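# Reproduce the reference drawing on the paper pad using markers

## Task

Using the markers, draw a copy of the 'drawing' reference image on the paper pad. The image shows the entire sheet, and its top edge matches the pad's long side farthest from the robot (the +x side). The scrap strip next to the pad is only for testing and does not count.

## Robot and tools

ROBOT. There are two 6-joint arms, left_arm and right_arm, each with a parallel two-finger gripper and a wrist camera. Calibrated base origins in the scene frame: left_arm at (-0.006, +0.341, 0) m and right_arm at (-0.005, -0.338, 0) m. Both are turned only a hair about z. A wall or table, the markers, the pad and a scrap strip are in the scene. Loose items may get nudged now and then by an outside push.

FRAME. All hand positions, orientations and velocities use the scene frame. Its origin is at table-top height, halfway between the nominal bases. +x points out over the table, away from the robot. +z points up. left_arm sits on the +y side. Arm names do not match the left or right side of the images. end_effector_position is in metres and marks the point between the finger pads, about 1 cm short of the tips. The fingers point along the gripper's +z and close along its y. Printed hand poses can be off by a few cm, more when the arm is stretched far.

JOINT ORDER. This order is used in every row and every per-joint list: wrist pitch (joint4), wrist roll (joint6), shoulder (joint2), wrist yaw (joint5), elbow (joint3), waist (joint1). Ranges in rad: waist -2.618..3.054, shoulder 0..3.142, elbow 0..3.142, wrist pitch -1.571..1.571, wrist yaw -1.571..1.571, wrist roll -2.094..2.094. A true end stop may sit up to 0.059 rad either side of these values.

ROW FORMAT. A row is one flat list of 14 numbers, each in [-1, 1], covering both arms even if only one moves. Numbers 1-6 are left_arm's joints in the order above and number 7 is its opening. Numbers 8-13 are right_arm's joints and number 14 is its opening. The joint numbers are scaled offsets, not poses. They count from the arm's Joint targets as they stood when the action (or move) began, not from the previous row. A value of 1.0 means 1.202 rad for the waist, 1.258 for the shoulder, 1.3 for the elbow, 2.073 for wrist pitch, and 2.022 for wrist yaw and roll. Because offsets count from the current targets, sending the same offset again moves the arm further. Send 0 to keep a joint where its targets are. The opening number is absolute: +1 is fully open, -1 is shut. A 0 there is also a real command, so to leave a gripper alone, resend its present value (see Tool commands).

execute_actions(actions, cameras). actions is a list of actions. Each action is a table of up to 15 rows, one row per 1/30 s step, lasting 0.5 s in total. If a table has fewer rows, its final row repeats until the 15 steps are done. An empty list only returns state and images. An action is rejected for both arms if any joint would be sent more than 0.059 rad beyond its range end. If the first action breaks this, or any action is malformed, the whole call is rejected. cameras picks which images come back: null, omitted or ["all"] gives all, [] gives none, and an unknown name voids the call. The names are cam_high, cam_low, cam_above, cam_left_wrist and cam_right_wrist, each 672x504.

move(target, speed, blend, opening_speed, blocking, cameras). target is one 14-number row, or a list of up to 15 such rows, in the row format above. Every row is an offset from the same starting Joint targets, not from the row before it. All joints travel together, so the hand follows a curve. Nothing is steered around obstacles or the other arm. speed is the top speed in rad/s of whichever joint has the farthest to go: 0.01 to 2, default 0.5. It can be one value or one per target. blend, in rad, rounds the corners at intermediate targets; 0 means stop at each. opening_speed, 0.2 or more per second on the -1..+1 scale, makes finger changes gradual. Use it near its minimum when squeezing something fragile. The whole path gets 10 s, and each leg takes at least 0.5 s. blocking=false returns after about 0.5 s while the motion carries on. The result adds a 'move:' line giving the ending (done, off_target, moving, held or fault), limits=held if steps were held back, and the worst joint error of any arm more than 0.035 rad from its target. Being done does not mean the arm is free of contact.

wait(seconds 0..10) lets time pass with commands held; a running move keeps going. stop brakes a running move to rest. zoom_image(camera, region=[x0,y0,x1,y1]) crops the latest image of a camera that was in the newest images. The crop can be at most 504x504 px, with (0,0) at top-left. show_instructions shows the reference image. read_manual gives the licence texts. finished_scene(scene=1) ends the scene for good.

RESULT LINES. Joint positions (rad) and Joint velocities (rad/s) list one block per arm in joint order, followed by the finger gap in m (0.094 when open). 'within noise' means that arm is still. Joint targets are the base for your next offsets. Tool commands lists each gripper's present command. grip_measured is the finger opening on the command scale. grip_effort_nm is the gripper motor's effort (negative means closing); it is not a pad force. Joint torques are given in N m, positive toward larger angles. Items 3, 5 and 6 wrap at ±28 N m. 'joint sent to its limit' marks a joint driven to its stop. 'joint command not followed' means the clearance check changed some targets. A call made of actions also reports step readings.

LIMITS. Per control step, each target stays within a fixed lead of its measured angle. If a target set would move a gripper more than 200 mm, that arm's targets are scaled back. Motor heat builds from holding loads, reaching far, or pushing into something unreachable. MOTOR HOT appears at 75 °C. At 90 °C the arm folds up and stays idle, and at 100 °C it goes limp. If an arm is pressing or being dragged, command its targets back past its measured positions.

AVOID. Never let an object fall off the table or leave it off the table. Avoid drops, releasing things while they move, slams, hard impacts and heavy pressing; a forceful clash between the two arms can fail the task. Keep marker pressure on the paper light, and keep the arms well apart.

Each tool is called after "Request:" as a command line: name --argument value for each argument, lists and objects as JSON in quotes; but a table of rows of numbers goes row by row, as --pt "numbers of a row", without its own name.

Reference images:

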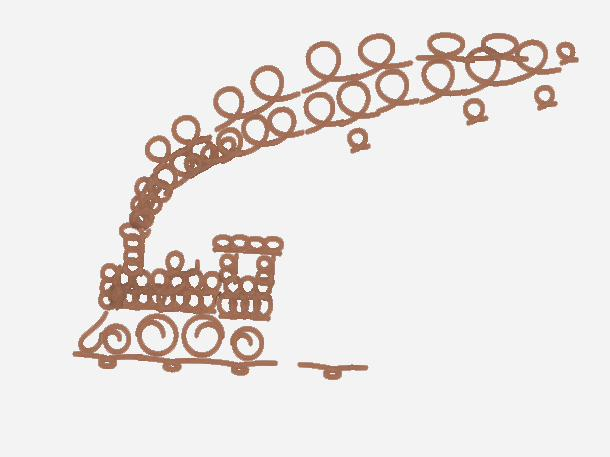

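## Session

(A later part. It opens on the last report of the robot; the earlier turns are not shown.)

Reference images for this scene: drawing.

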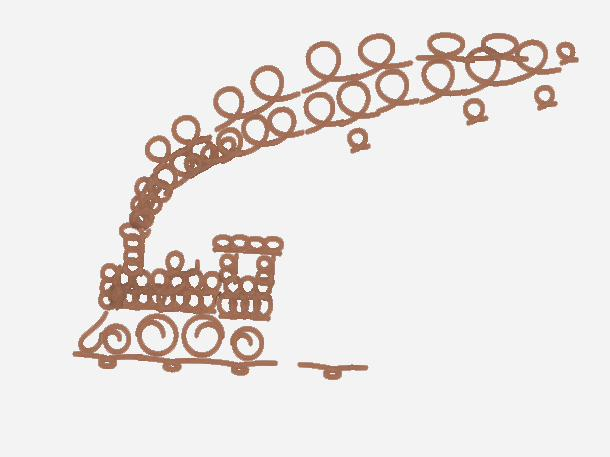

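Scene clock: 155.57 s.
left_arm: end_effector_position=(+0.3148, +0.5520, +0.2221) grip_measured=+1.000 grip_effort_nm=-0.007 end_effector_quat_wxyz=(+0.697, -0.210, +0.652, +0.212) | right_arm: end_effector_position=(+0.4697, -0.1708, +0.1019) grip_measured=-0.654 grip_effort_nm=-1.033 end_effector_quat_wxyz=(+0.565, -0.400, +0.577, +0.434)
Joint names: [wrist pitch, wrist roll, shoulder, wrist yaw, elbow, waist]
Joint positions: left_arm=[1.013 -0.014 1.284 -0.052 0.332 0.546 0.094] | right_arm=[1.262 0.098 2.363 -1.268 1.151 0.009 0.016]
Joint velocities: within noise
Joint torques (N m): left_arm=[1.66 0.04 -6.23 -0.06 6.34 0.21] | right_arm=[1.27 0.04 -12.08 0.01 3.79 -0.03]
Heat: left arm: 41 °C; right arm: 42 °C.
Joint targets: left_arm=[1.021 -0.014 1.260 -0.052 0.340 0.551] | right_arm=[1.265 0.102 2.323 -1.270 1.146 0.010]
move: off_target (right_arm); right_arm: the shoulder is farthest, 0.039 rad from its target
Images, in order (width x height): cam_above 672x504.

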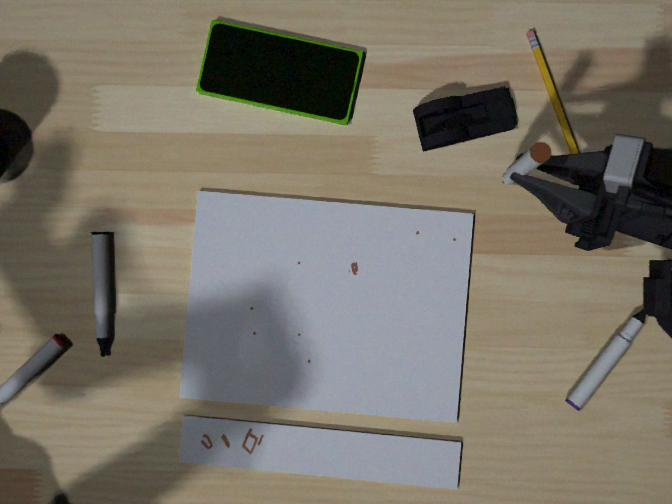

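Request:
move --pt "0 0 0 0 0 0 1 0 -0.044 0 0 0 0.3473 -0.8" --pt "0 0 0 0 0 0 1 0 -0.0291 0.0612 0 0 0.314 -0.8" --pt "0 0 0 0 0 0 1 0 -0.0291 0.0851 0 0 0.314 -0.8" --speed '[0.5,0.15,0.06]' --cameras '[]'

Request:
execute_actions --actions '[[[0,0,0,0,0,0,1,0,0.0152,0,0,0,-0.0078,-0.8]],[[0,0,0,0,0,0,1,0,0.0142,0,0,0,-0.0071,-0.8]],[[0,0,0,0,0,0,1,0,-0.0197,0,0,0,-0.0037,-0.8]],[[0,0,0,0,0,0,1,0,-0.0337,0,0,0,0.0169,-0.8]],[[0,0,0,0,0,0,1,0,-0.0339,0,0,0,0.0064,-0.8]],[[0,0,0,0,0,0,1,0,-0.0142,0,0,0,0.0071,-0.8]],[[0,0,0,0,0,0,1,0,0.0197,0,0,0,0.0037,-0.8]],[[0,0,0,0,0,0,1,0,0.0337,0,0,0,-0.0169,-0.8]],[[0,0,0,0,0,0,1,0,0.0339,0,0,0,-0.0064,-0.8]],[[0,0,0,0,0,0,1,0,0.0379,0,0,0,-0.0118,-0.8]]]' --cameras '[]'

Request:
move --pt "0 0 0 0 0 0 1 0 0 -0.06 0 0 0 -0.8" --pt "0 0 0 0 0 0 1 0 0 -0.08 0 0 -0.3 -0.8" --speed '[0.4, 0.8]' --blend '[0.02, 0]' --cameras '["cam_above"]'

Request:
zoom_image --camera "cam_above" --region '[320, 240, 400, 300]'

Scene clock: 158.60 s.
left_arm: end_effector_position=(+0.3148, +0.5520, +0.2221) grip_measured=+1.000 grip_effort_nm=-0.007 end_effector_quat_wxyz=(+0.697, -0.210, +0.652, +0.212) | right_arm: end_effector_position=(+0.3716, -0.0069, +0.0767) grip_measured=-0.654 grip_effort_nm=-1.033 end_effector_quat_wxyz=(-0.470, +0.508, -0.493, -0.528)
Joint names: [wrist pitch, wrist roll, shoulder, wrist yaw, elbow, waist]
Joint positions: left_arm=[1.013 -0.014 1.284 -0.052 0.332 0.546 0.094] | right_arm=[1.263 0.038 2.419 -1.269 1.151 0.39 0.016]
Joint velocities: within noise
Joint torques (N m): left_arm=[1.63 0.05 -6.22 -0.04 6.31 0.16] | right_arm=[1.28 0.02 -8.31 0 3.54 -0.2]
Heat: left arm: 41 °C; right arm: 43 °C.
Joint targets: left_arm=[1.021 -0.014 1.260 -0.052 0.340 0.551] | right_arm=[1.265 0.043 2.430 -1.270 1.146 0.388]
move: done
No camera images: "cameras" was empty.

Scene clock: 163.83 s.
left_arm: end_effector_position=(+0.3148, +0.5520, +0.2221) grip_measured=+1.000 grip_effort_nm=-0.007 end_effector_quat_wxyz=(+0.697, -0.210, +0.652, +0.212) | right_arm: end_effector_position=(+0.3791, -0.0156, +0.0768) grip_measured=-0.654 grip_effort_nm=-1.028 end_effector_quat_wxyz=(+0.448, -0.475, +0.525, +0.547)
Joint names: [wrist pitch, wrist roll, shoulder, wrist yaw, elbow, waist]
Joint positions: left_arm=[1.013 -0.014 1.284 -0.052 0.332 0.546 0.094] | right_arm=[1.264 0.145 2.419 -1.269 1.151 0.367 0.016]
Joint velocities: within noise
Joint torques (N m): left_arm=[1.65 0.03 -6.19 -0.03 6.43 0.38] | right_arm=[1.27 0.04 -8.32 -0.01 3.54 -0.28]
Heat: left arm: 41 °C; right arm: 42 °C.
Joint targets: left_arm=[1.021 -0.014 1.260 -0.052 0.340 0.551] | right_arm=[1.265 0.151 2.430 -1.270 1.146 0.364]
Step readings (joint positions of left_arm | right_arm):
0: [1.013 -0.014 1.284 -0.052 0.332 0.546] | [1.263 0.038 2.419 -1.269 1.151 0.390]
1: [1.013 -0.014 1.284 -0.052 0.332 0.546] | [1.263 0.042 2.419 -1.269 1.151 0.389]
2: [1.013 -0.014 1.284 -0.052 0.332 0.546] | [1.263 0.047 2.419 -1.269 1.151 0.387]
4: [1.013 -0.014 1.284 -0.052 0.332 0.546] | [1.263 0.055 2.419 -1.269 1.151 0.385]
8: [1.013 -0.014 1.284 -0.052 0.332 0.546] | [1.263 0.063 2.419 -1.269 1.151 0.385]
15: [1.013 -0.014 1.284 -0.052 0.332 0.546] | [1.263 0.067 2.419 -1.269 1.151 0.385]
16: [1.013 -0.014 1.284 -0.052 0.332 0.546] | [1.263 0.071 2.419 -1.269 1.151 0.382]
17: [1.013 -0.014 1.284 -0.052 0.332 0.546] | [1.263 0.077 2.419 -1.269 1.151 0.380]
19: [1.013 -0.014 1.284 -0.052 0.332 0.546] | [1.263 0.084 2.419 -1.269 1.151 0.378]
23: [1.013 -0.014 1.284 -0.052 0.332 0.546] | [1.263 0.092 2.419 -1.269 1.151 0.377]
30: [1.013 -0.014 1.284 -0.052 0.332 0.546] | [1.263 0.097 2.419 -1.269 1.151 0.376]
31: [1.013 -0.014 1.284 -0.052 0.332 0.546] | [1.263 0.094 2.419 -1.269 1.151 0.376]
32: [1.013 -0.014 1.284 -0.052 0.332 0.546] | [1.263 0.089 2.419 -1.269 1.151 0.375]
34: [1.013 -0.014 1.284 -0.052 0.332 0.546] | [1.263 0.083 2.419 -1.269 1.151 0.374]
38: [1.013 -0.014 1.284 -0.052 0.332 0.546] | [1.263 0.076 2.419 -1.269 1.151 0.373]
45: [1.013 -0.014 1.284 -0.052 0.332 0.546] | [1.263 0.073 2.419 -1.269 1.151 0.373]
46: [1.013 -0.014 1.284 -0.052 0.332 0.546] | [1.263 0.063 2.419 -1.269 1.151 0.374]
47: [1.013 -0.014 1.284 -0.052 0.332 0.546] | [1.263 0.051 2.419 -1.269 1.151 0.377]
49: [1.013 -0.014 1.284 -0.052 0.332 0.546] | [1.263 0.034 2.419 -1.269 1.151 0.379]
53: [1.013 -0.014 1.284 -0.052 0.332 0.546] | [1.263 0.016 2.419 -1.269 1.151 0.380]
60: [1.013 -0.014 1.284 -0.052 0.332 0.546] | [1.263 0.007 2.419 -1.269 1.151 0.380]
61: [1.013 -0.014 1.284 -0.052 0.332 0.546] | [1.263 -0.004 2.419 -1.269 1.151 0.382]
62: [1.013 -0.014 1.284 -0.052 0.332 0.546] | [1.263 -0.017 2.419 -1.270 1.151 0.384]
64: [1.013 -0.014 1.284 -0.052 0.332 0.546] | [1.263 -0.033 2.419 -1.270 1.151 0.386]
68: [1.013 -0.014 1.284 -0.052 0.332 0.546] | [1.263 -0.053 2.419 -1.270 1.151 0.387]
75: [1.013 -0.014 1.284 -0.052 0.332 0.546] | [1.263 -0.063 2.419 -1.270 1.151 0.387]
76: [1.013 -0.014 1.284 -0.052 0.332 0.546] | [1.263 -0.068 2.419 -1.270 1.151 0.389]
77: [1.013 -0.014 1.284 -0.052 0.332 0.546] | [1.263 -0.074 2.419 -1.270 1.151 0.390]
79: [1.013 -0.014 1.284 -0.052 0.332 0.546] | [1.263 -0.082 2.419 -1.270 1.151 0.392]
83: [1.013 -0.014 1.284 -0.052 0.332 0.546] | [1.263 -0.091 2.419 -1.270 1.151 0.395]
90: [1.013 -0.014 1.284 -0.052 0.332 0.546] | [1.263 -0.096 2.419 -1.270 1.151 0.395]
91: [1.013 -0.014 1.284 -0.052 0.332 0.546] | [1.263 -0.092 2.419 -1.270 1.151 0.395]
92: [1.013 -0.014 1.284 -0.052 0.332 0.546] | [1.263 -0.087 2.419 -1.269 1.151 0.396]
94: [1.013 -0.014 1.284 -0.052 0.332 0.546] | [1.263 -0.082 2.419 -1.269 1.151 0.397]
98: [1.013 -0.014 1.284 -0.052 0.332 0.546] | [1.263 -0.075 2.419 -1.269 1.151 0.398]
105: [1.013 -0.014 1.284 -0.052 0.332 0.546] | [1.264 -0.072 2.419 -1.269 1.151 0.398]
106: [1.013 -0.014 1.284 -0.052 0.332 0.546] | [1.264 -0.062 2.419 -1.269 1.151 0.397]
107: [1.013 -0.014 1.284 -0.052 0.332 0.546] | [1.264 -0.049 2.419 -1.269 1.151 0.395]
109: [1.013 -0.014 1.284 -0.052 0.332 0.546] | [1.264 -0.033 2.419 -1.269 1.151 0.393]
113: [1.013 -0.014 1.284 -0.052 0.332 0.546] | [1.264 -0.015 2.419 -1.269 1.151 0.392]
120: [1.013 -0.014 1.284 -0.052 0.332 0.546] | [1.264 -0.005 2.419 -1.269 1.151 0.392]
121: [1.013 -0.014 1.284 -0.052 0.332 0.546] | [1.264 0.006 2.419 -1.269 1.151 0.390]
122: [1.013 -0.014 1.284 -0.052 0.332 0.546] | [1.264 0.020 2.419 -1.269 1.151 0.387]
124: [1.013 -0.014 1.284 -0.052 0.332 0.546] | [1.264 0.036 2.419 -1.269 1.151 0.386]
128: [1.013 -0.014 1.284 -0.052 0.332 0.546] | [1.264 0.055 2.419 -1.269 1.151 0.385]
135: [1.013 -0.014 1.284 -0.052 0.332 0.546] | [1.264 0.065 2.419 -1.269 1.151 0.385]
136: [1.013 -0.014 1.284 -0.052 0.332 0.546] | [1.264 0.076 2.419 -1.269 1.151 0.383]
137: [1.013 -0.014 1.284 -0.052 0.332 0.546] | [1.264 0.091 2.419 -1.269 1.151 0.382]
139: [1.013 -0.014 1.284 -0.052 0.332 0.546] | [1.264 0.110 2.419 -1.269 1.151 0.377]
143: [1.013 -0.014 1.284 -0.052 0.332 0.546] | [1.264 0.132 2.419 -1.269 1.151 0.371]
150: [1.013 -0.014 1.284 -0.052 0.332 0.546] | [1.264 0.143 2.419 -1.269 1.151 0.367]
No camera images: "cameras" was empty.

Scene clock: 165.23 s.
left_arm: end_effector_position=(+0.3148, +0.5520, +0.2221) grip_measured=+1.000 grip_effort_nm=-0.007 end_effector_quat_wxyz=(+0.697, -0.210, +0.652, +0.212) | right_arm: end_effector_position=(+0.4707, -0.1739, +0.0991) grip_measured=-0.654 grip_effort_nm=-1.033 end_effector_quat_wxyz=(+0.554, -0.382, +0.589, +0.447)
Joint names: [wrist pitch, wrist roll, shoulder, wrist yaw, elbow, waist]
Joint positions: left_arm=[1.013 -0.014 1.284 -0.052 0.332 0.546 0.094] | right_arm=[1.263 0.147 2.369 -1.268 1.151 0.002 0.016]
Joint velocities: within noise
Joint torques (N m): left_arm=[1.67 0.05 -6.32 -0.03 6.49 0.25] | right_arm=[1.26 0.03 -12.11 0 3.75 0.05]
Heat: left arm: 41 °C; right arm: 43 °C.
Joint targets: left_arm=[1.021 -0.014 1.260 -0.052 0.340 0.551] | right_arm=[1.265 0.151 2.330 -1.270 1.146 0.003]
move: off_target (right_arm); right_arm: the shoulder is farthest, 0.040 rad from its target
Images, in order (width x height): cam_above 672x504.

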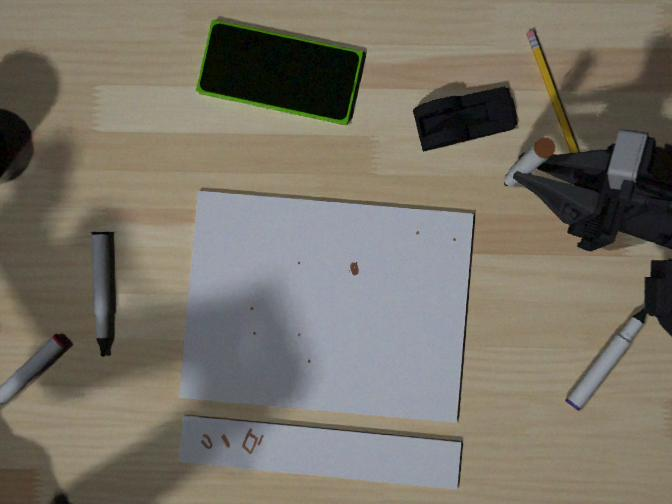

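Scaled by 6.300 from the camera's 672x504 image, which has a finer 960x720 frame.

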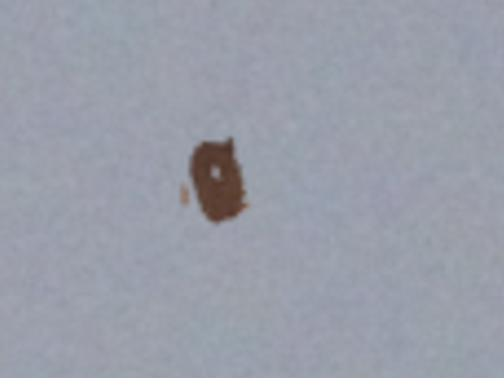

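Request:
move --pt "0 0 0 0 0 0 1 0 -0.0631 0 -0.0951 0 0.2262 -0.8" --pt "0 0 0 0 0 0 1 0 -0.0482 0.0556 -0.0951 0 0.2012 -0.8" --pt "0 0 0 0 0 0 1 0 -0.0482 0.0779 -0.0951 0 0.2012 -0.8" --speed '[0.5,0.1,0.06]' --cameras '[]'

Request:
execute_actions --actions '[[[0,0,0,0,0,0,1,0,0.0137,0,0,0,-0.0145,-0.8]],[[0,0,0,0,0,0,1,0,0.0105,0,0,0,-0.0077,-0.8]],[[0,0,0,0,0,0,1,0,-0.0234,0,0,0,-0.0042,-0.8]],[[0,0,0,0,0,0,1,0,-0.0352,0,0,0,0.0209,-0.8]],[[0,0,0,0,0,0,1,0,-0.0323,0,0,0,0.0066,-0.8]],[[0,0,0,0,0,0,1,0,-0.0105,0,0,0,0.0077,-0.8]],[[0,0,0,0,0,0,1,0,0.0234,0,0,0,0.0042,-0.8]],[[0,0,0,0,0,0,1,0,0.0352,0,0,0,-0.0208,-0.8]],[[0,0,0,0,0,0,1,0,0.0323,0,0,0,-0.0067,-0.8]],[[0,0,0,0,0,0,1,0,0.0252,0,0,0,-0.0126,-0.8]]]' --cameras '[]'

Request:
move --pt "0 0 0 0 0 0 1 0 0 -0.06 0 0 0 -0.8" --pt "0 0 0 0 0 0 1 0 0 -0.08 0 0 -0.3 -0.8" --speed '[0.4, 0.8]' --blend '[0.02, 0]' --cameras '["cam_above"]'

Request:
zoom_image --camera "cam_above" --region '[380, 220, 460, 280]'

Scene clock: 169.97 s.
left_arm: end_effector_position=(+0.3148, +0.5520, +0.2221) grip_measured=+1.000 grip_effort_nm=-0.007 end_effector_quat_wxyz=(+0.697, -0.210, +0.652, +0.212) | right_arm: end_effector_position=(+0.3806, -0.0629, +0.0765) grip_measured=-0.654 grip_effort_nm=-1.038 end_effector_quat_wxyz=(-0.455, +0.517, -0.483, -0.541)
Joint names: [wrist pitch, wrist roll, shoulder, wrist yaw, elbow, waist]
Joint positions: left_arm=[1.013 -0.014 1.284 -0.052 0.332 0.546 0.094] | right_arm=[1.263 0.048 2.42 -1.455 1.151 0.251 0.016]
Joint velocities: within noise
Joint torques (N m): left_arm=[1.66 0.06 -6.23 -0.04 6.31 0.36] | right_arm=[1.17 0.05 -8.51 -0.1 3.43 -0.54]
Heat: left arm: 41 °C; right arm: 44 °C.
Joint targets: left_arm=[1.021 -0.014 1.260 -0.052 0.340 0.551] | right_arm=[1.265 0.053 2.428 -1.462 1.146 0.245]
move: done
No camera images: "cameras" was empty.

Scene clock: 175.17 s.
left_arm: end_effector_position=(+0.3148, +0.5520, +0.2221) grip_measured=+1.000 grip_effort_nm=-0.007 end_effector_quat_wxyz=(+0.697, -0.210, +0.652, +0.212) | right_arm: end_effector_position=(+0.3893, -0.0761, +0.0765) grip_measured=-0.654 grip_effort_nm=-1.033 end_effector_quat_wxyz=(-0.442, +0.489, -0.511, -0.552)
Joint names: [wrist pitch, wrist roll, shoulder, wrist yaw, elbow, waist]
Joint positions: left_arm=[1.013 -0.014 1.284 -0.052 0.332 0.546 0.094] | right_arm=[1.263 0.126 2.42 -1.457 1.151 0.218 0.016]
Joint velocities: within noise
Joint torques (N m): left_arm=[1.64 0.03 -6.28 -0.06 6.27 0.42] | right_arm=[1.17 0.02 -8.49 -0.05 3.41 -0.46]
Heat: left arm: 41 °C; right arm: 44 °C.
Joint targets: left_arm=[1.021 -0.014 1.260 -0.052 0.340 0.551] | right_arm=[1.265 0.131 2.428 -1.462 1.146 0.213]
Step readings (joint positions of left_arm | right_arm):
0: [1.013 -0.014 1.284 -0.052 0.332 0.546] | [1.263 0.048 2.420 -1.455 1.151 0.251]
1: [1.013 -0.014 1.284 -0.052 0.332 0.546] | [1.263 0.052 2.420 -1.455 1.151 0.247]
2: [1.013 -0.014 1.284 -0.052 0.332 0.546] | [1.263 0.057 2.420 -1.455 1.151 0.242]
4: [1.013 -0.014 1.284 -0.052 0.332 0.546] | [1.263 0.063 2.420 -1.455 1.151 0.240]
8: [1.013 -0.014 1.284 -0.052 0.332 0.546] | [1.263 0.071 2.420 -1.455 1.151 0.235]
15: [1.013 -0.014 1.284 -0.052 0.332 0.546] | [1.263 0.075 2.420 -1.455 1.151 0.234]
16: [1.013 -0.014 1.284 -0.052 0.332 0.546] | [1.263 0.078 2.420 -1.455 1.151 0.232]
17: [1.013 -0.014 1.284 -0.052 0.332 0.546] | [1.263 0.082 2.420 -1.455 1.151 0.229]
19: [1.013 -0.014 1.284 -0.052 0.332 0.546] | [1.263 0.087 2.420 -1.455 1.151 0.227]
23: [1.013 -0.014 1.284 -0.052 0.332 0.546] | [1.263 0.093 2.420 -1.455 1.151 0.227]
30: [1.013 -0.014 1.284 -0.052 0.332 0.546] | [1.263 0.096 2.420 -1.455 1.151 0.227]
31: [1.013 -0.014 1.284 -0.052 0.332 0.546] | [1.263 0.091 2.420 -1.455 1.151 0.226]
32: [1.013 -0.014 1.284 -0.052 0.332 0.546] | [1.263 0.086 2.420 -1.455 1.151 0.226]
34: [1.013 -0.014 1.284 -0.052 0.332 0.546] | [1.263 0.077 2.420 -1.455 1.151 0.223]
38: [1.013 -0.014 1.284 -0.052 0.332 0.546] | [1.263 0.068 2.420 -1.455 1.151 0.220]
45: [1.013 -0.014 1.284 -0.052 0.332 0.546] | [1.263 0.064 2.420 -1.455 1.151 0.220]
46: [1.013 -0.014 1.284 -0.052 0.332 0.546] | [1.263 0.054 2.420 -1.455 1.151 0.222]
47: [1.013 -0.014 1.284 -0.052 0.332 0.546] | [1.263 0.042 2.420 -1.455 1.151 0.227]
49: [1.013 -0.014 1.284 -0.052 0.332 0.546] | [1.263 0.023 2.420 -1.456 1.151 0.229]
53: [1.013 -0.014 1.284 -0.052 0.332 0.546] | [1.263 0.004 2.420 -1.456 1.151 0.232]
60: [1.013 -0.014 1.284 -0.052 0.332 0.546] | [1.263 -0.006 2.420 -1.457 1.151 0.233]
61: [1.013 -0.014 1.284 -0.052 0.332 0.546] | [1.263 -0.016 2.420 -1.457 1.151 0.234]
62: [1.013 -0.014 1.284 -0.052 0.332 0.546] | [1.263 -0.027 2.420 -1.457 1.151 0.234]
64: [1.013 -0.014 1.284 -0.052 0.332 0.546] | [1.263 -0.045 2.420 -1.457 1.151 0.237]
68: [1.013 -0.014 1.284 -0.052 0.332 0.546] | [1.263 -0.063 2.420 -1.457 1.151 0.240]
75: [1.013 -0.014 1.284 -0.052 0.332 0.546] | [1.263 -0.072 2.420 -1.457 1.151 0.240]
76: [1.013 -0.014 1.284 -0.052 0.332 0.546] | [1.263 -0.076 2.420 -1.457 1.151 0.243]
77: [1.013 -0.014 1.284 -0.052 0.332 0.546] | [1.263 -0.080 2.420 -1.457 1.151 0.243]
79: [1.013 -0.014 1.284 -0.052 0.332 0.546] | [1.263 -0.087 2.420 -1.457 1.151 0.246]
83: [1.013 -0.014 1.284 -0.052 0.332 0.546] | [1.263 -0.093 2.420 -1.457 1.151 0.250]
90: [1.013 -0.014 1.284 -0.052 0.332 0.546] | [1.263 -0.096 2.420 -1.457 1.151 0.250]
91: [1.013 -0.014 1.284 -0.052 0.332 0.546] | [1.263 -0.092 2.420 -1.457 1.151 0.251]
92: [1.013 -0.014 1.284 -0.052 0.332 0.546] | [1.263 -0.087 2.420 -1.457 1.151 0.251]
94: [1.013 -0.014 1.284 -0.052 0.332 0.546] | [1.263 -0.078 2.420 -1.457 1.151 0.252]
98: [1.013 -0.014 1.284 -0.052 0.332 0.546] | [1.263 -0.069 2.420 -1.457 1.151 0.254]
105: [1.013 -0.014 1.284 -0.052 0.332 0.546] | [1.263 -0.065 2.420 -1.457 1.151 0.254]
106: [1.013 -0.014 1.284 -0.052 0.332 0.546] | [1.263 -0.055 2.420 -1.457 1.151 0.251]
107: [1.013 -0.014 1.284 -0.052 0.332 0.546] | [1.263 -0.043 2.420 -1.457 1.151 0.247]
109: [1.013 -0.014 1.284 -0.052 0.332 0.546] | [1.263 -0.024 2.420 -1.457 1.151 0.244]
113: [1.013 -0.014 1.284 -0.052 0.332 0.546] | [1.263 -0.005 2.420 -1.457 1.151 0.244]
120: [1.013 -0.014 1.284 -0.052 0.332 0.546] | [1.263 0.006 2.420 -1.457 1.151 0.244]
121: [1.013 -0.014 1.284 -0.052 0.332 0.546] | [1.263 0.016 2.420 -1.457 1.151 0.242]
122: [1.013 -0.014 1.284 -0.052 0.332 0.546] | [1.263 0.028 2.420 -1.457 1.151 0.242]
124: [1.013 -0.014 1.284 -0.052 0.332 0.546] | [1.263 0.045 2.420 -1.457 1.151 0.238]
128: [1.013 -0.014 1.284 -0.052 0.332 0.546] | [1.263 0.063 2.420 -1.457 1.151 0.234]
135: [1.013 -0.014 1.284 -0.052 0.332 0.546] | [1.263 0.073 2.420 -1.457 1.151 0.234]
136: [1.013 -0.014 1.284 -0.052 0.332 0.546] | [1.263 0.080 2.420 -1.457 1.151 0.231]
137: [1.013 -0.014 1.284 -0.052 0.332 0.546] | [1.263 0.089 2.420 -1.457 1.151 0.227]
139: [1.013 -0.014 1.284 -0.052 0.332 0.546] | [1.263 0.103 2.420 -1.457 1.151 0.224]
143: [1.013 -0.014 1.284 -0.052 0.332 0.546] | [1.263 0.117 2.420 -1.457 1.151 0.219]
150: [1.013 -0.014 1.284 -0.052 0.332 0.546] | [1.263 0.125 2.420 -1.457 1.151 0.218]
No camera images: "cameras" was empty.

Scene clock: 176.57 s.
left_arm: end_effector_position=(+0.3148, +0.5520, +0.2221) grip_measured=+1.000 grip_effort_nm=-0.007 end_effector_quat_wxyz=(+0.697, -0.210, +0.652, +0.212) | right_arm: end_effector_position=(+0.4585, -0.2354, +0.0991) grip_measured=-0.654 grip_effort_nm=-1.038 end_effector_quat_wxyz=(+0.548, -0.402, +0.579, +0.450)
Joint names: [wrist pitch, wrist roll, shoulder, wrist yaw, elbow, waist]
Joint positions: left_arm=[1.013 -0.014 1.284 -0.052 0.332 0.546 0.094] | right_arm=[1.263 0.128 2.366 -1.46 1.151 -0.149 0.016]
Joint velocities: within noise
Joint torques (N m): left_arm=[1.66 0.06 -6.13 -0.02 6.32 0.31] | right_arm=[1.16 0.04 -11.96 0 3.64 0.16]
Heat: left arm: 41 °C; right arm: 44 °C.
Joint targets: left_arm=[1.021 -0.014 1.260 -0.052 0.340 0.551] | right_arm=[1.265 0.132 2.327 -1.462 1.146 -0.148]
move: off_target (right_arm); right_arm: the shoulder is farthest, 0.039 rad from its target
Images, in order (width x height): cam_above 672x504.

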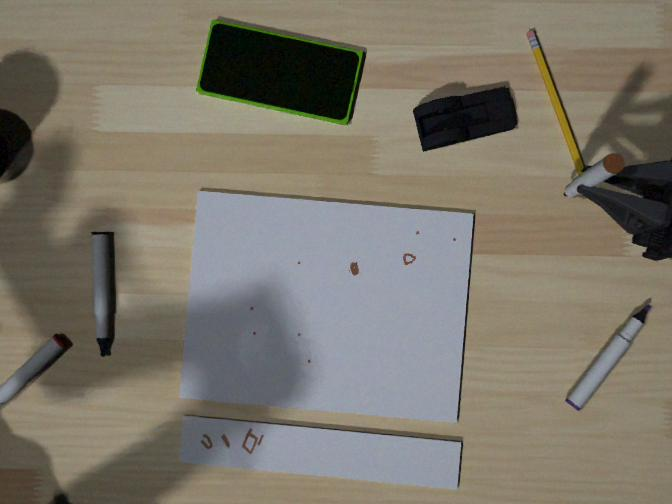

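Scaled by 6.300 from the camera's 672x504 image, which has a finer 960x720 frame.

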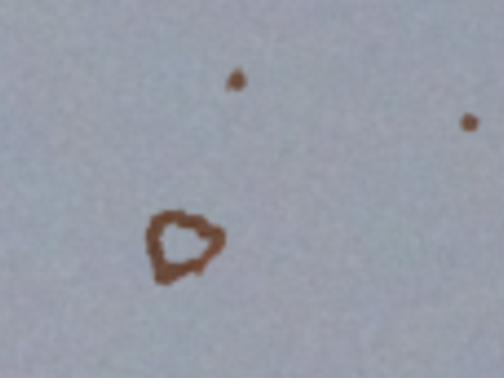

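Request:
move --pt "0 0 0 0 0 0 1 0 -0.0568 0 -0.049 0 0.2804 -0.8" --pt "0 0 0 0 0 0 1 0 -0.042 0.058 -0.049 0 0.2555 -0.8" --pt "0 0 0 0 0 0 1 0 -0.042 0.0803 -0.049 0 0.2555 -0.8" --pt "0 0 0 0 0 0 1 0 -0.0283 0.0803 -0.049 0 0.2401 -0.8" --pt "0 0 0 0 0 0 1 0 -0.0215 0.0803 -0.049 0 0.2333 -0.8" --pt "0 0 0 0 0 0 1 0 -0.0445 0.0803 -0.049 0 0.2295 -0.8" --pt "0 0 0 0 0 0 1 0 -0.0755 0.0803 -0.049 0 0.2501 -0.8" --pt "0 0 0 0 0 0 1 0 -0.1022 0.0803 -0.049 0 0.2559 -0.8" --pt "0 0 0 0 0 0 1 0 -0.1091 0.0803 -0.049 0 0.2627 -0.8" --pt "0 0 0 0 0 0 1 0 -0.0861 0.0803 -0.049 0 0.2666 -0.8" --pt "0 0 0 0 0 0 1 0 -0.0551 0.0803 -0.049 0 0.246 -0.8" --pt "0 0 0 0 0 0 1 0 -0.0283 0.0803 -0.049 0 0.2401 -0.8" --pt "0 0 0 0 0 0 1 0 -0.0042 0.0803 -0.049 0 0.2278 -0.8" --speed '[0.5,0.1,0.06,0.1,0.08,0.12,0.12,0.12,0.06,0.12,0.12,0.12,0.12]' --blend '[0,0,0,0.004,0.004,0.004,0.004,0.004,0.004,0.004,0.004,0.004,0]' --cameras '[]'

Request:
move --pt "0 0 0 0 0 0 1 0 0 -0.06 0 0 0 -0.8" --pt "0 0 0 0 0 0 1 0 0 -0.08 0 0 -0.3 -0.8" --speed '[0.4, 0.8]' --blend '[0.02, 0]' --cameras '["cam_above"]'

Request:
zoom_image --camera "cam_above" --region '[400, 220, 480, 280]'

Scene clock: 185.87 s.
left_arm: end_effector_position=(+0.3148, +0.5520, +0.2221) grip_measured=+1.000 grip_effort_nm=-0.007 end_effector_quat_wxyz=(+0.697, -0.210, +0.652, +0.212) | right_arm: end_effector_position=(+0.3928, -0.1117, +0.0763) grip_measured=-0.654 grip_effort_nm=-1.033 end_effector_quat_wxyz=(-0.441, +0.494, -0.506, -0.553)
Joint names: [wrist pitch, wrist roll, shoulder, wrist yaw, elbow, waist]
Joint positions: left_arm=[1.013 -0.014 1.284 -0.052 0.332 0.546 0.094] | right_arm=[1.263 0.118 2.42 -1.555 1.151 0.132 0.016]
Joint velocities: within noise
Joint torques (N m): left_arm=[1.64 0.07 -6.26 -0.01 6.39 0.27] | right_arm=[1.12 0.03 -8.46 -0.06 3.34 -0.54]
Heat: left arm: 41 °C; right arm: 43 °C.
Joint targets: left_arm=[1.021 -0.014 1.260 -0.052 0.340 0.551] | right_arm=[1.265 0.123 2.428 -1.561 1.146 0.126]
move: done
No camera images: "cameras" was empty.

Scene clock: 187.27 s.
left_arm: end_effector_position=(+0.3148, +0.5520, +0.2221) grip_measured=+1.000 grip_effort_nm=-0.017 end_effector_quat_wxyz=(+0.697, -0.210, +0.652, +0.212) | right_arm: end_effector_position=(+0.4491, -0.2706, +0.0982) grip_measured=-0.654 grip_effort_nm=-1.033 end_effector_quat_wxyz=(+0.547, -0.409, +0.576, +0.449)
Joint names: [wrist pitch, wrist roll, shoulder, wrist yaw, elbow, waist]
Joint positions: left_arm=[1.013 -0.014 1.284 -0.052 0.332 0.546 0.094] | right_arm=[1.263 0.119 2.366 -1.557 1.151 -0.236 0.016]
Joint velocities: within noise
Joint torques (N m): left_arm=[1.62 0.05 -6.24 -0.02 6.27 0.53] | right_arm=[1.11 0.04 -11.86 -0.02 3.58 0.08]
Heat: left arm: 41 °C; right arm: 43 °C.
Joint targets: left_arm=[1.021 -0.014 1.260 -0.052 0.340 0.551] | right_arm=[1.265 0.123 2.327 -1.561 1.146 -0.235]
move: off_target (right_arm); right_arm: the shoulder is farthest, 0.039 rad from its target
Images, in order (width x height): cam_above 672x504.

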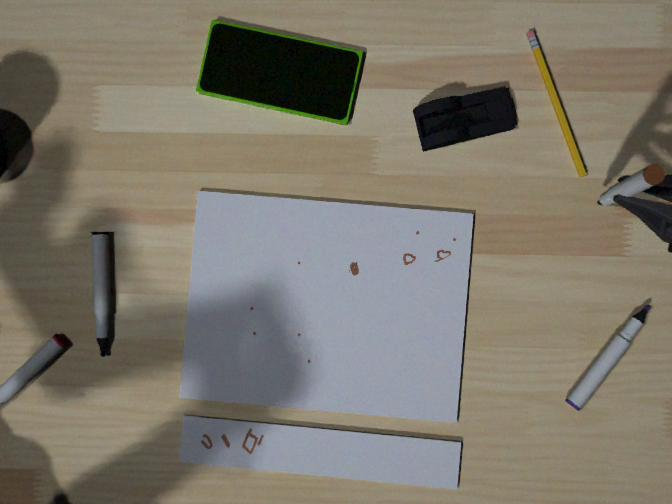

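Scaled by 6.300 from the camera's 672x504 image, which has a finer 960x720 frame.

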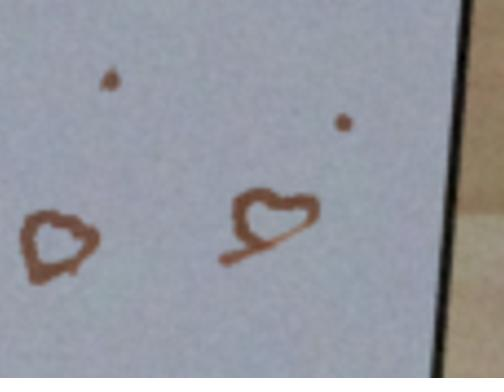

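Request:
execute_actions --actions '[]' --cameras '["cam_right_wrist"]'

Scene clock: 189.40 s.
left_arm: end_effector_position=(+0.3148, +0.5520, +0.2221) grip_measured=+1.000 grip_effort_nm=-0.002 end_effector_quat_wxyz=(+0.697, -0.210, +0.652, +0.212) | right_arm: end_effector_position=(+0.4491, -0.2706, +0.0982) grip_measured=-0.654 grip_effort_nm=-1.033 end_effector_quat_wxyz=(+0.547, -0.409, +0.576, +0.449)
Joint names: [wrist pitch, wrist roll, shoulder, wrist yaw, elbow, waist]
Joint positions: left_arm=[1.013 -0.014 1.284 -0.052 0.332 0.546 0.094] | right_arm=[1.263 0.119 2.366 -1.557 1.151 -0.236 0.016]
Joint velocities: within noise
Joint torques (N m): left_arm=[1.65 0.05 -6.24 -0.06 6.27 0.5] | right_arm=[1.1 0.04 -11.88 -0.02 3.59 0.14]
Heat: left arm: 41 °C; right arm: 43 °C.
Joint targets: left_arm=[1.021 -0.014 1.260 -0.052 0.340 0.551] | right_arm=[1.265 0.123 2.327 -1.561 1.146 -0.235]
Tool commands: left_gripper/opening=+1.0 right_gripper/opening=-0.8
Images, in order (width x height): cam_right_wrist 672x504.

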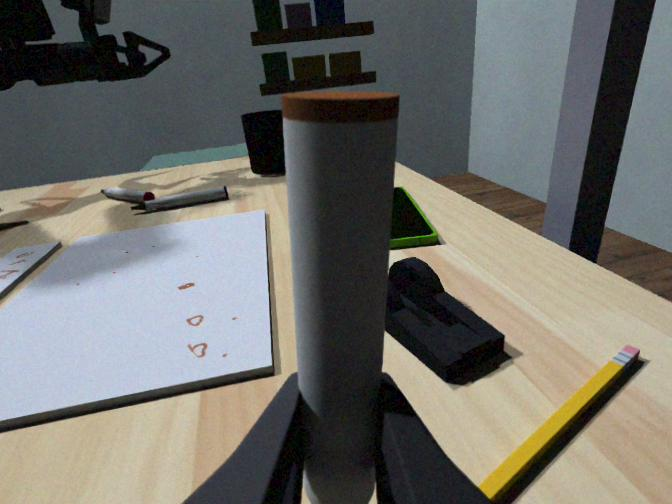

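Request:
move --pt "0 0 0 0 0 0 1 0 -0.0553 0 0.0492 0 0.3251 -0.8" --pt "0 0 0 0 0 0 1 0 -0.0405 0.058 0.0492 0 0.3002 -0.8" --pt "0 0 0 0 0 0 1 0 -0.0405 0.0815 0.0492 0 0.3002 -0.8" --pt "0 0 0 0 0 0 1 0 -0.0256 0.0815 0.0492 0 0.2879 -0.8" --pt "0 0 0 0 0 0 1 0 -0.0206 0.0815 0.0492 0 0.282 -0.8" --pt "0 0 0 0 0 0 1 0 -0.0434 0.0815 0.0492 0 0.2793 -0.8" --pt "0 0 0 0 0 0 1 0 -0.0434 0.0815 0.0492 0 0.2934 -0.8" --pt "0 0 0 0 0 0 1 0 -0.0722 0.0815 0.0492 0 0.2954 -0.8" --pt "0 0 0 0 0 0 1 0 -0.0961 0.0815 0.0492 0 0.3011 -0.8" --pt "0 0 0 0 0 0 1 0 -0.101 0.0815 0.0492 0 0.307 -0.8" --pt "0 0 0 0 0 0 1 0 -0.0783 0.0815 0.0492 0 0.3097 -0.8" --pt "0 0 0 0 0 0 1 0 -0.0783 0.0815 0.0492 0 0.2956 -0.8" --pt "0 0 0 0 0 0 1 0 -0.0495 0.0815 0.0492 0 0.2936 -0.8" --pt "0 0 0 0 0 0 1 0 -0.0256 0.0815 0.0492 0 0.2879 -0.8" --pt "0 0 0 0 0 0 1 0 0.0105 0.0815 0.0492 0 0.2769 -0.8" --speed '[0.5,0.1,0.06,0.1,0.06,0.12,0.06,0.12,0.12,0.06,0.12,0.06,0.12,0.12,0.12]' --blend '[0,0,0,0.003,0.003,0.003,0.003,0.003,0.003,0.003,0.003,0.003,0.003,0.003,0]' --cameras '[]'

Request:
move --pt "0 0 0 0 0 0 1 0 0 -0.06 0 0 0 -0.8" --pt "0 0 0 0 0 0 1 0 0 -0.08 0 0 -0.2 -0.8" --speed '[0.4, 0.8]' --blend '[0.02, 0]' --cameras '["cam_above"]'

Request:
zoom_image --camera "cam_above" --region '[400, 220, 480, 280]'

Scene clock: 200.53 s.
left_arm: end_effector_position=(+0.3148, +0.5520, +0.2221) grip_measured=+1.000 grip_effort_nm=-0.007 end_effector_quat_wxyz=(+0.697, -0.210, +0.652, +0.212) | right_arm: end_effector_position=(+0.4153, -0.1225, +0.0762) grip_measured=-0.654 grip_effort_nm=-1.033 end_effector_quat_wxyz=(+0.467, -0.457, +0.540, +0.530)
Joint names: [wrist pitch, wrist roll, shoulder, wrist yaw, elbow, waist]
Joint positions: left_arm=[1.013 -0.014 1.284 -0.052 0.332 0.546 0.094] | right_arm=[1.263 0.139 2.42 -1.464 1.151 0.104 0.016]
Joint velocities: within noise
Joint torques (N m): left_arm=[1.65 0.03 -6.32 -0.03 6.43 0.29] | right_arm=[1.17 0.04 -8.36 0.01 3.4 -0.54]
Heat: left arm: 42 °C; right arm: 42 °C.
Joint targets: left_arm=[1.021 -0.014 1.260 -0.052 0.340 0.551] | right_arm=[1.265 0.144 2.430 -1.462 1.146 0.098]
move: done
No camera images: "cameras" was empty.

Scene clock: 201.80 s.
left_arm: end_effector_position=(+0.3148, +0.5520, +0.2221) grip_measured=+1.000 grip_effort_nm=-0.002 end_effector_quat_wxyz=(+0.697, -0.210, +0.652, +0.212) | right_arm: end_effector_position=(+0.4573, -0.2317, +0.0978) grip_measured=-0.654 grip_effort_nm=-1.038 end_effector_quat_wxyz=(+0.542, -0.401, +0.580, +0.456)
Joint names: [wrist pitch, wrist roll, shoulder, wrist yaw, elbow, waist]
Joint positions: left_arm=[1.013 -0.014 1.284 -0.052 0.332 0.546 0.094] | right_arm=[1.263 0.14 2.369 -1.462 1.151 -0.142 0.016]
Joint velocities: within noise
Joint torques (N m): left_arm=[1.69 0.05 -6.28 -0.05 6.42 0.38] | right_arm=[1.16 0.04 -12 0.02 3.64 -0.05]
Heat: left arm: 42 °C; right arm: 43 °C.
Joint targets: left_arm=[1.021 -0.014 1.260 -0.052 0.340 0.551] | right_arm=[1.265 0.144 2.329 -1.462 1.146 -0.142]
move: off_target (right_arm); right_arm: the shoulder is farthest, 0.040 rad from its target
Images, in order (width x height): cam_above 672x504.

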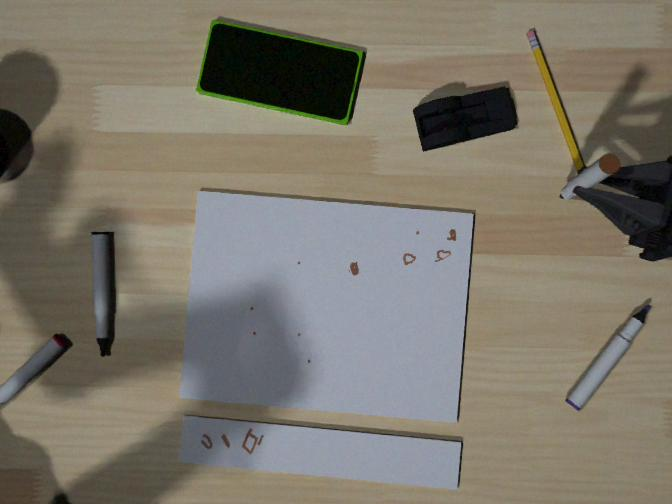

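Scaled by 6.300 from the camera's 672x504 image, which has a finer 960x720 frame.

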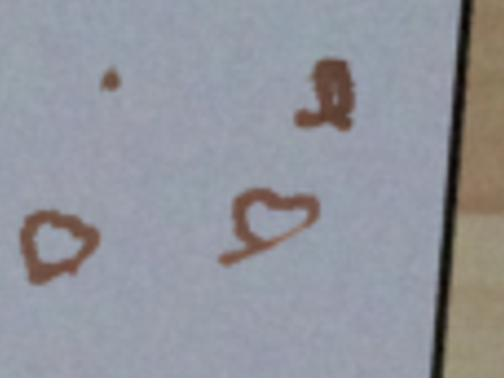

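Request:
move --pt "0 0 0 0 0 0 1 0 -0.1231 0 0.1214 0 0.3913 -0.8" --pt "0 0 0 0 0 0 1 0 -0.1085 0.0564 0.1214 0 0.3664 -0.8" --pt "0 0 0 0 0 0 1 0 -0.1085 0.0791 0.1214 0 0.3664 -0.8" --pt "0 0 0 0 0 0 1 0 -0.0231 0.0791 0.1214 0 0.3313 -0.8" --pt "0 0 0 0 0 0 1 0 0.004 0.0791 0.1214 0 0.3184 -0.8" --pt "0 0 0 0 0 0 1 0 -0.0171 0.0791 0.1214 0 0.3132 -0.8" --pt "0 0 0 0 0 0 1 0 -0.0171 0.0791 0.1214 0 0.3332 -0.8" --pt "0 0 0 0 0 0 1 0 -0.0657 0.0791 0.1214 0 0.3389 -0.8" --pt "0 0 0 0 0 0 1 0 -0.1193 0.0791 0.1214 0 0.3519 -0.8" --pt "0 0 0 0 0 0 1 0 -0.1464 0.0791 0.1214 0 0.3648 -0.8" --pt "0 0 0 0 0 0 1 0 -0.1253 0.0791 0.1214 0 0.37 -0.8" --pt "0 0 0 0 0 0 1 0 -0.1253 0.0791 0.1214 0 0.35 -0.8" --pt "0 0 0 0 0 0 1 0 -0.0767 0.0791 0.1214 0 0.3443 -0.8" --pt "0 0 0 0 0 0 1 0 -0.0231 0.0791 0.1214 0 0.3313 -0.8" --speed '[0.6,0.12,0.06,0.15,0.1,0.1,0.06,0.18,0.18,0.1,0.1,0.06,0.18,0.18]' --blend '[0,0,0,0.003,0.003,0.003,0.003,0.003,0.003,0.003,0.003,0.003,0.003,0]' --cameras '[]'

Request:
move --pt "0 0 0 0 0 0 1 0 -0.0037 0.0008 -0.0639 0 -0.0556 -0.8" --pt "0 0 0 0 0 0 1 0 0.0187 0.0008 -0.0639 0 -0.0678 -0.8" --pt "0 0 0 0 0 0 1 0 -0.0022 0.0008 -0.0639 0 -0.073 -0.8" --pt "0 0 0 0 0 0 1 0 -0.0022 0.0008 -0.0639 0 -0.053 -0.8" --pt "0 0 0 0 0 0 1 0 -0.0458 0.0008 -0.0639 0 -0.0481 -0.8" --pt "0 0 0 0 0 0 1 0 -0.0925 0.0008 -0.0639 0 -0.0359 -0.8" --pt "0 0 0 0 0 0 1 0 -0.1148 0.0008 -0.0639 0 -0.0237 -0.8" --pt "0 0 0 0 0 0 1 0 -0.0939 0.0008 -0.0639 0 -0.0186 -0.8" --pt "0 0 0 0 0 0 1 0 -0.0939 0.0008 -0.0639 0 -0.0385 -0.8" --pt "0 0 0 0 0 0 1 0 -0.0503 0.0008 -0.0639 0 -0.0434 -0.8" --pt "0 0 0 0 0 0 1 0 -0.0037 0.0008 -0.0639 0 -0.0556 -0.8" --pt "0 0 0 0 0 0 1 0 0.0083 0.0008 -0.0883 0 -0.0837 -0.8" --speed '[0.12,0.1,0.1,0.06,0.18,0.18,0.1,0.1,0.06,0.18,0.18,0.12]' --blend '[0.003,0.003,0.003,0.003,0.003,0.003,0.003,0.003,0.003,0.003,0.003,0]' --cameras '[]'

Request:
move --pt "0 0 0 0 0 0 1 0 0 -0.06 0 0 0 -0.8" --pt "0 0 0 0 0 0 1 0 0 -0.08 0 0 -0.25 -0.8" --speed '[0.4, 0.8]' --blend '[0.02, 0]' --cameras '["cam_above"]'

Request:
zoom_image --camera "cam_above" --region '[380, 205, 460, 265]'

Scene clock: 215.43 s.
left_arm: end_effector_position=(+0.3148, +0.5520, +0.2221) grip_measured=+1.000 grip_effort_nm=-0.007 end_effector_quat_wxyz=(+0.697, -0.210, +0.652, +0.212) | right_arm: end_effector_position=(+0.4196, -0.0583, +0.0769) grip_measured=-0.654 grip_effort_nm=-1.038 end_effector_quat_wxyz=(+0.502, -0.448, +0.548, +0.497)
Joint names: [wrist pitch, wrist roll, shoulder, wrist yaw, elbow, waist]
Joint positions: left_arm=[1.013 -0.014 1.284 -0.052 0.332 0.546 0.094] | right_arm=[1.264 0.092 2.419 -1.22 1.151 0.262 0.016]
Joint velocities: within noise
Joint torques (N m): left_arm=[1.64 0.07 -6.31 -0.01 6.42 0.28] | right_arm=[1.3 0.06 -8.42 0.03 3.56 -0.55]
Heat: left arm: 42 °C; right arm: 44 °C.
Joint targets: left_arm=[1.021 -0.014 1.260 -0.052 0.340 0.551] | right_arm=[1.265 0.098 2.429 -1.216 1.146 0.256]
move: done
No camera images: "cameras" was empty.

Scene clock: 222.07 s.
left_arm: end_effector_position=(+0.3148, +0.5520, +0.2221) grip_measured=+1.000 grip_effort_nm=-0.007 end_effector_quat_wxyz=(+0.697, -0.210, +0.652, +0.212) | right_arm: end_effector_position=(+0.4168, -0.0999, +0.0770) grip_measured=-0.654 grip_effort_nm=-1.033 end_effector_quat_wxyz=(+0.482, -0.460, +0.537, +0.517)
Joint names: [wrist pitch, wrist roll, shoulder, wrist yaw, elbow, waist]
Joint positions: left_arm=[1.013 -0.014 1.284 -0.052 0.332 0.546 0.094] | right_arm=[1.264 0.11 2.419 -1.386 1.151 0.159 0.016]
Joint velocities: within noise
Joint torques (N m): left_arm=[1.68 0.03 -6.26 -0.04 6.27 0.35] | right_arm=[1.2 0.06 -8.28 -0.09 3.45 -0.29]
Heat: left arm: 42 °C; right arm: 43 °C.
Joint targets: left_arm=[1.021 -0.014 1.260 -0.052 0.340 0.551] | right_arm=[1.265 0.115 2.430 -1.395 1.146 0.156]
move: done
No camera images: "cameras" was empty.

Scene clock: 223.40 s.
left_arm: end_effector_position=(+0.3148, +0.5520, +0.2221) grip_measured=+1.000 grip_effort_nm=-0.007 end_effector_quat_wxyz=(+0.697, -0.210, +0.652, +0.212) | right_arm: end_effector_position=(+0.4694, -0.2369, +0.0984) grip_measured=-0.654 grip_effort_nm=-1.038 end_effector_quat_wxyz=(+0.566, -0.388, +0.588, +0.429)
Joint names: [wrist pitch, wrist roll, shoulder, wrist yaw, elbow, waist]
Joint positions: left_arm=[1.013 -0.014 1.284 -0.052 0.332 0.546 0.094] | right_arm=[1.264 0.11 2.369 -1.392 1.151 -0.145 0.016]
Joint velocities: within noise
Joint torques (N m): left_arm=[1.64 0.02 -6.28 -0.03 6.42 0.44] | right_arm=[1.19 0.04 -12.04 -0.01 3.69 -0.06]
Heat: left arm: 42 °C; right arm: 44 °C.
Joint targets: left_arm=[1.021 -0.014 1.260 -0.052 0.340 0.551] | right_arm=[1.265 0.115 2.329 -1.395 1.146 -0.145]
move: off_target (right_arm); right_arm: the shoulder is farthest, 0.040 rad from its target
Images, in order (width x height): cam_above 672x504.

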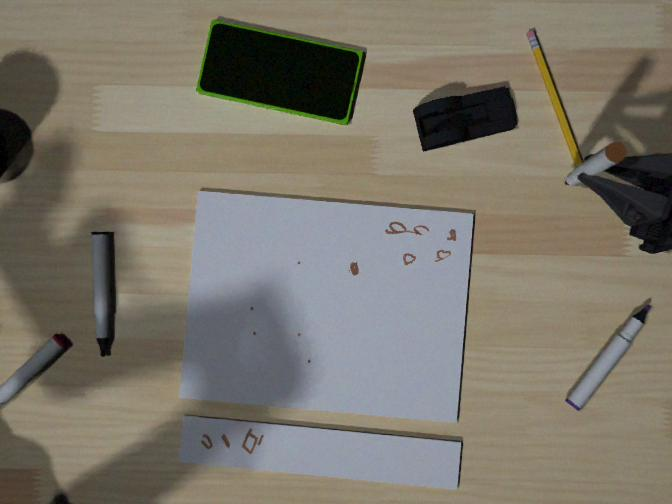

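Scaled by 6.300 from the camera's 672x504 image, which has a finer 960x720 frame.

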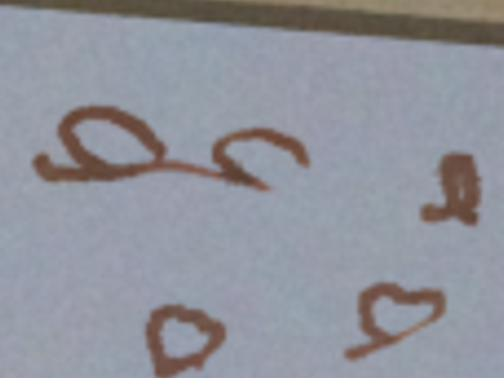

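Request:
move --pt "0 0 0 0 0 0 1 0 -0.0742 0 0.1039 0 0.3919 -0.8" --pt "0 0 0 0 0 0 1 0 -0.0846 0.0564 0.0872 0 0.367 -0.8" --pt "0 0 0 0 0 0 1 0 -0.0846 0.0811 0.0872 0 0.367 -0.8" --pt "0 0 0 0 0 0 1 0 -0.0846 0.0819 0.0285 0 0.3058 -0.8" --pt "0 0 0 0 0 0 1 0 -0.0846 0.0823 -0.0245 0 0.2489 -0.8" --pt "0 0 0 0 0 0 1 0 -0.0846 0.0167 -0.0245 0 0.2489 -0.8" --pt "0 0 0 0 0 0 1 0 -0.0846 0.0167 0.0668 0 0.3619 -0.8" --pt "0 0 0 0 0 0 1 0 -0.0846 0.0564 0.0584 0 0.3374 -0.8" --pt "0 0 0 0 0 0 1 0 -0.0846 0.0815 0.0584 0 0.3374 -0.8" --pt "0 0 0 0 0 0 1 0 -0.0846 0.0815 0.0495 0 0.3212 -0.8" --pt "0 0 0 0 0 0 1 0 -0.0846 0.0815 0.0614 0 0.3161 -0.8" --pt "0 0 0 0 0 0 1 0 -0.0846 0.0815 0.0614 0 0.3328 -0.8" --pt "0 0 0 0 0 0 1 0 -0.0846 0.0815 0.0773 0 0.3383 -0.8" --pt "0 0 0 0 0 0 1 0 -0.0846 0.0167 0.0773 0 0.3383 -0.8" --speed '[0.6,0.12,0.06,0.12,0.12,0.4,0.4,0.12,0.06,0.06,0.06,0.06,0.08,0.4]' --blend '[0,0,0,0.003,0,0.005,0,0,0,0.002,0.002,0.002,0,0]' --cameras '[]'

Scene clock: 233.80 s.
left_arm: end_effector_position=(+0.3148, +0.5520, +0.2221) grip_measured=+1.000 grip_effort_nm=-0.002 end_effector_quat_wxyz=(+0.697, -0.210, +0.652, +0.212) | right_arm: end_effector_position=(+0.4178, -0.0605, +0.0925) grip_measured=-0.654 grip_effort_nm=-1.033 end_effector_quat_wxyz=(+0.542, -0.497, +0.499, +0.459)
Joint names: [wrist pitch, wrist roll, shoulder, wrist yaw, elbow, waist]
Joint positions: left_arm=[1.013 -0.014 1.284 -0.052 0.332 0.546 0.094] | right_arm=[1.264 -0.052 2.385 -1.247 1.151 0.255 0.016]
Joint velocities: within noise
Joint torques (N m): left_arm=[1.63 0.03 -6.28 -0.04 6.39 0.21] | right_arm=[1.27 -0.06 -11.69 0.09 3.77 0.5]
Heat: left arm: 42 °C; right arm: 44 °C.
Joint targets: left_arm=[1.021 -0.014 1.260 -0.052 0.340 0.551] | right_arm=[1.265 -0.056 2.350 -1.239 1.146 0.261]
move: done
No camera images: "cameras" was empty.

Request:
move --pt "0 0 0 0 0 0 1 0 0 0 -0.0648 0 -0.03 -0.8" --pt "0 0 0 0 0 0 1 0 0 0.0397 -0.0746 0 -0.0565 -0.8" --pt "0 0 0 0 0 0 1 0 0 0.0652 -0.0746 0 -0.0565 -0.8" --pt "0 0 0 0 0 0 1 0 0 0.0652 -0.0819 0 -0.072 -0.8" --pt "0 0 0 0 0 0 1 0 0 0.0652 -0.0701 0 -0.0772 -0.8" --pt "0 0 0 0 0 0 1 0 0 0.0652 -0.0701 0 -0.0606 -0.8" --pt "0 0 0 0 0 0 1 0 0 0.0652 -0.0557 0 -0.0557 -0.8" --pt "0 0 0 0 0 0 1 0 0 0 -0.0557 0 -0.0557 -0.8" --pt "0 0 0 0 0 0 1 0 0 -0.02 -0.0557 0 -0.35 -0.8" --speed '[0.5,0.12,0.06,0.06,0.06,0.06,0.08,0.4,0.8]' --blend '[0,0,0,0.002,0.002,0.002,0,0.01,0]' --cameras '["cam_above"]'

Request:
zoom_image --camera "cam_above" --region '[380, 205, 460, 265]'

Scene clock: 240.17 s.
left_arm: end_effector_position=(+0.3148, +0.5520, +0.2221) grip_measured=+1.000 grip_effort_nm=-0.002 end_effector_quat_wxyz=(+0.697, -0.210, +0.652, +0.212) | right_arm: end_effector_position=(+0.4776, -0.2466, +0.1009) grip_measured=-0.654 grip_effort_nm=-1.033 end_effector_quat_wxyz=(+0.611, -0.420, +0.564, +0.364)
Joint names: [wrist pitch, wrist roll, shoulder, wrist yaw, elbow, waist]
Joint positions: left_arm=[1.013 -0.014 1.284 -0.052 0.332 0.546 0.094] | right_arm=[1.264 -0.053 2.364 -1.352 1.151 -0.16 0.016]
Joint velocities: within noise
Joint torques (N m): left_arm=[1.67 0.01 -6.27 -0.05 6.23 0.39] | right_arm=[1.2 -0.05 -12 0.03 3.74 0.13]
Heat: left arm: 42 °C; right arm: 45 °C.
Joint targets: left_arm=[1.021 -0.014 1.260 -0.052 0.340 0.551] | right_arm=[1.265 -0.057 2.325 -1.351 1.146 -0.159]
move: off_target (right_arm); right_arm: the shoulder is farthest, 0.039 rad from its target
Images, in order (width x height): cam_above 672x504.

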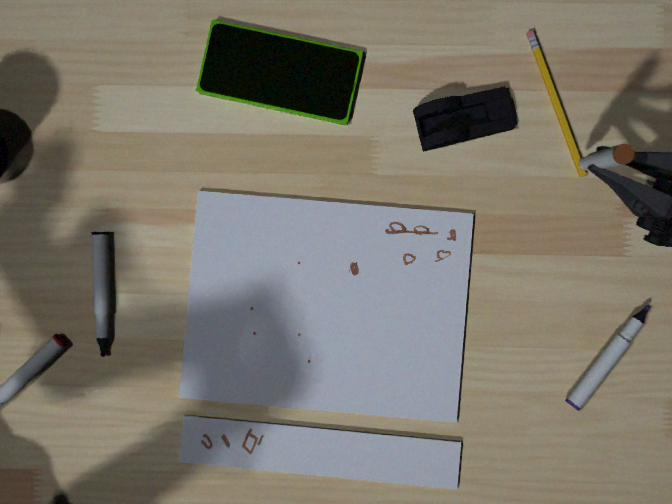

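Scaled by 6.300 from the camera's 672x504 image, which has a finer 960x720 frame.

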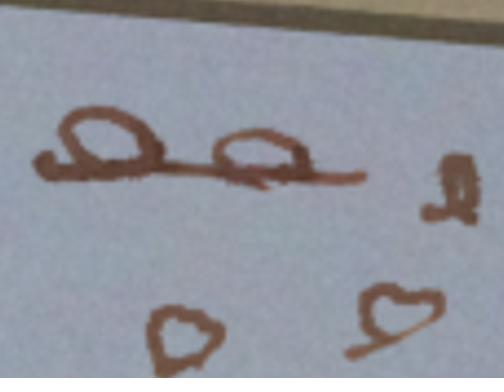

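Request:
show_instructions

Request:
execute_actions --actions '[]' --cameras '["cam_above"]'

Request:
zoom_image --camera "cam_above" --region '[340, 200, 480, 305]'

Reference images for this scene: drawing.

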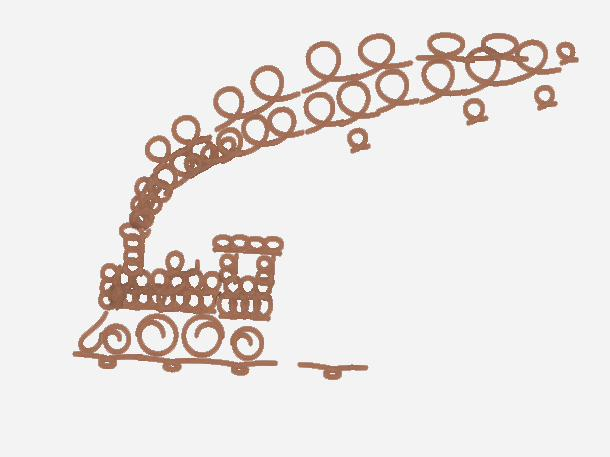

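Scene clock: 242.23 s.
left_arm: end_effector_position=(+0.3148, +0.5520, +0.2221) grip_measured=+1.000 grip_effort_nm=-0.002 end_effector_quat_wxyz=(+0.697, -0.210, +0.652, +0.212) | right_arm: end_effector_position=(+0.4776, -0.2466, +0.1009) grip_measured=-0.654 grip_effort_nm=-1.033 end_effector_quat_wxyz=(+0.611, -0.420, +0.564, +0.364)
Joint names: [wrist pitch, wrist roll, shoulder, wrist yaw, elbow, waist]
Joint positions: left_arm=[1.013 -0.014 1.284 -0.052 0.332 0.546 0.094] | right_arm=[1.264 -0.053 2.364 -1.352 1.151 -0.16 0.016]
Joint velocities: within noise
Joint torques (N m): left_arm=[1.63 0.04 -6.19 -0.03 6.34 0.35] | right_arm=[1.2 -0.04 -12 0.03 3.74 0.02]
Heat: left arm: 42 °C; right arm: 45 °C.
Joint targets: left_arm=[1.021 -0.014 1.260 -0.052 0.340 0.551] | right_arm=[1.265 -0.057 2.325 -1.351 1.146 -0.159]
Tool commands: left_gripper/opening=+1.0 right_gripper/opening=-0.8
Images, in order (width x height): cam_above 672x504.

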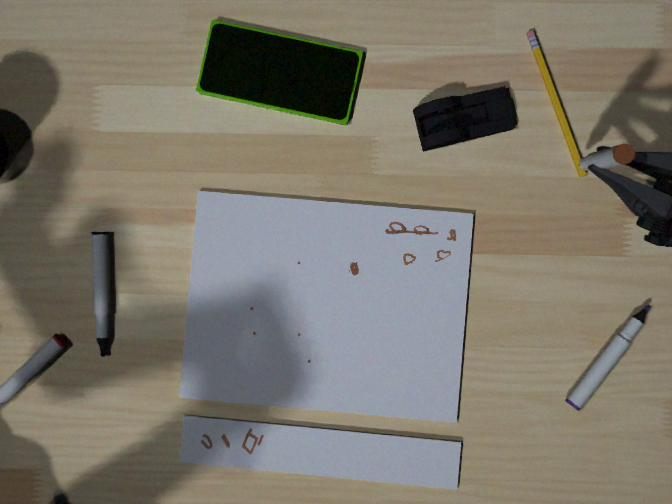

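Scaled by 3.600 from the camera's 672x504 image, which has a finer 960x720 frame.

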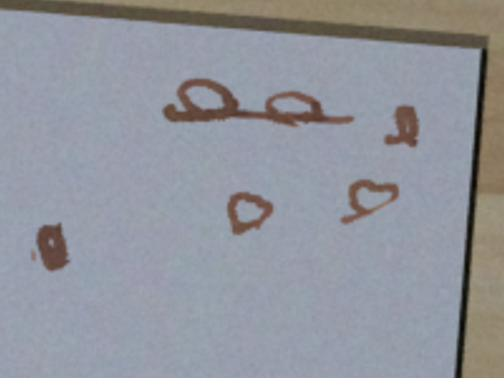

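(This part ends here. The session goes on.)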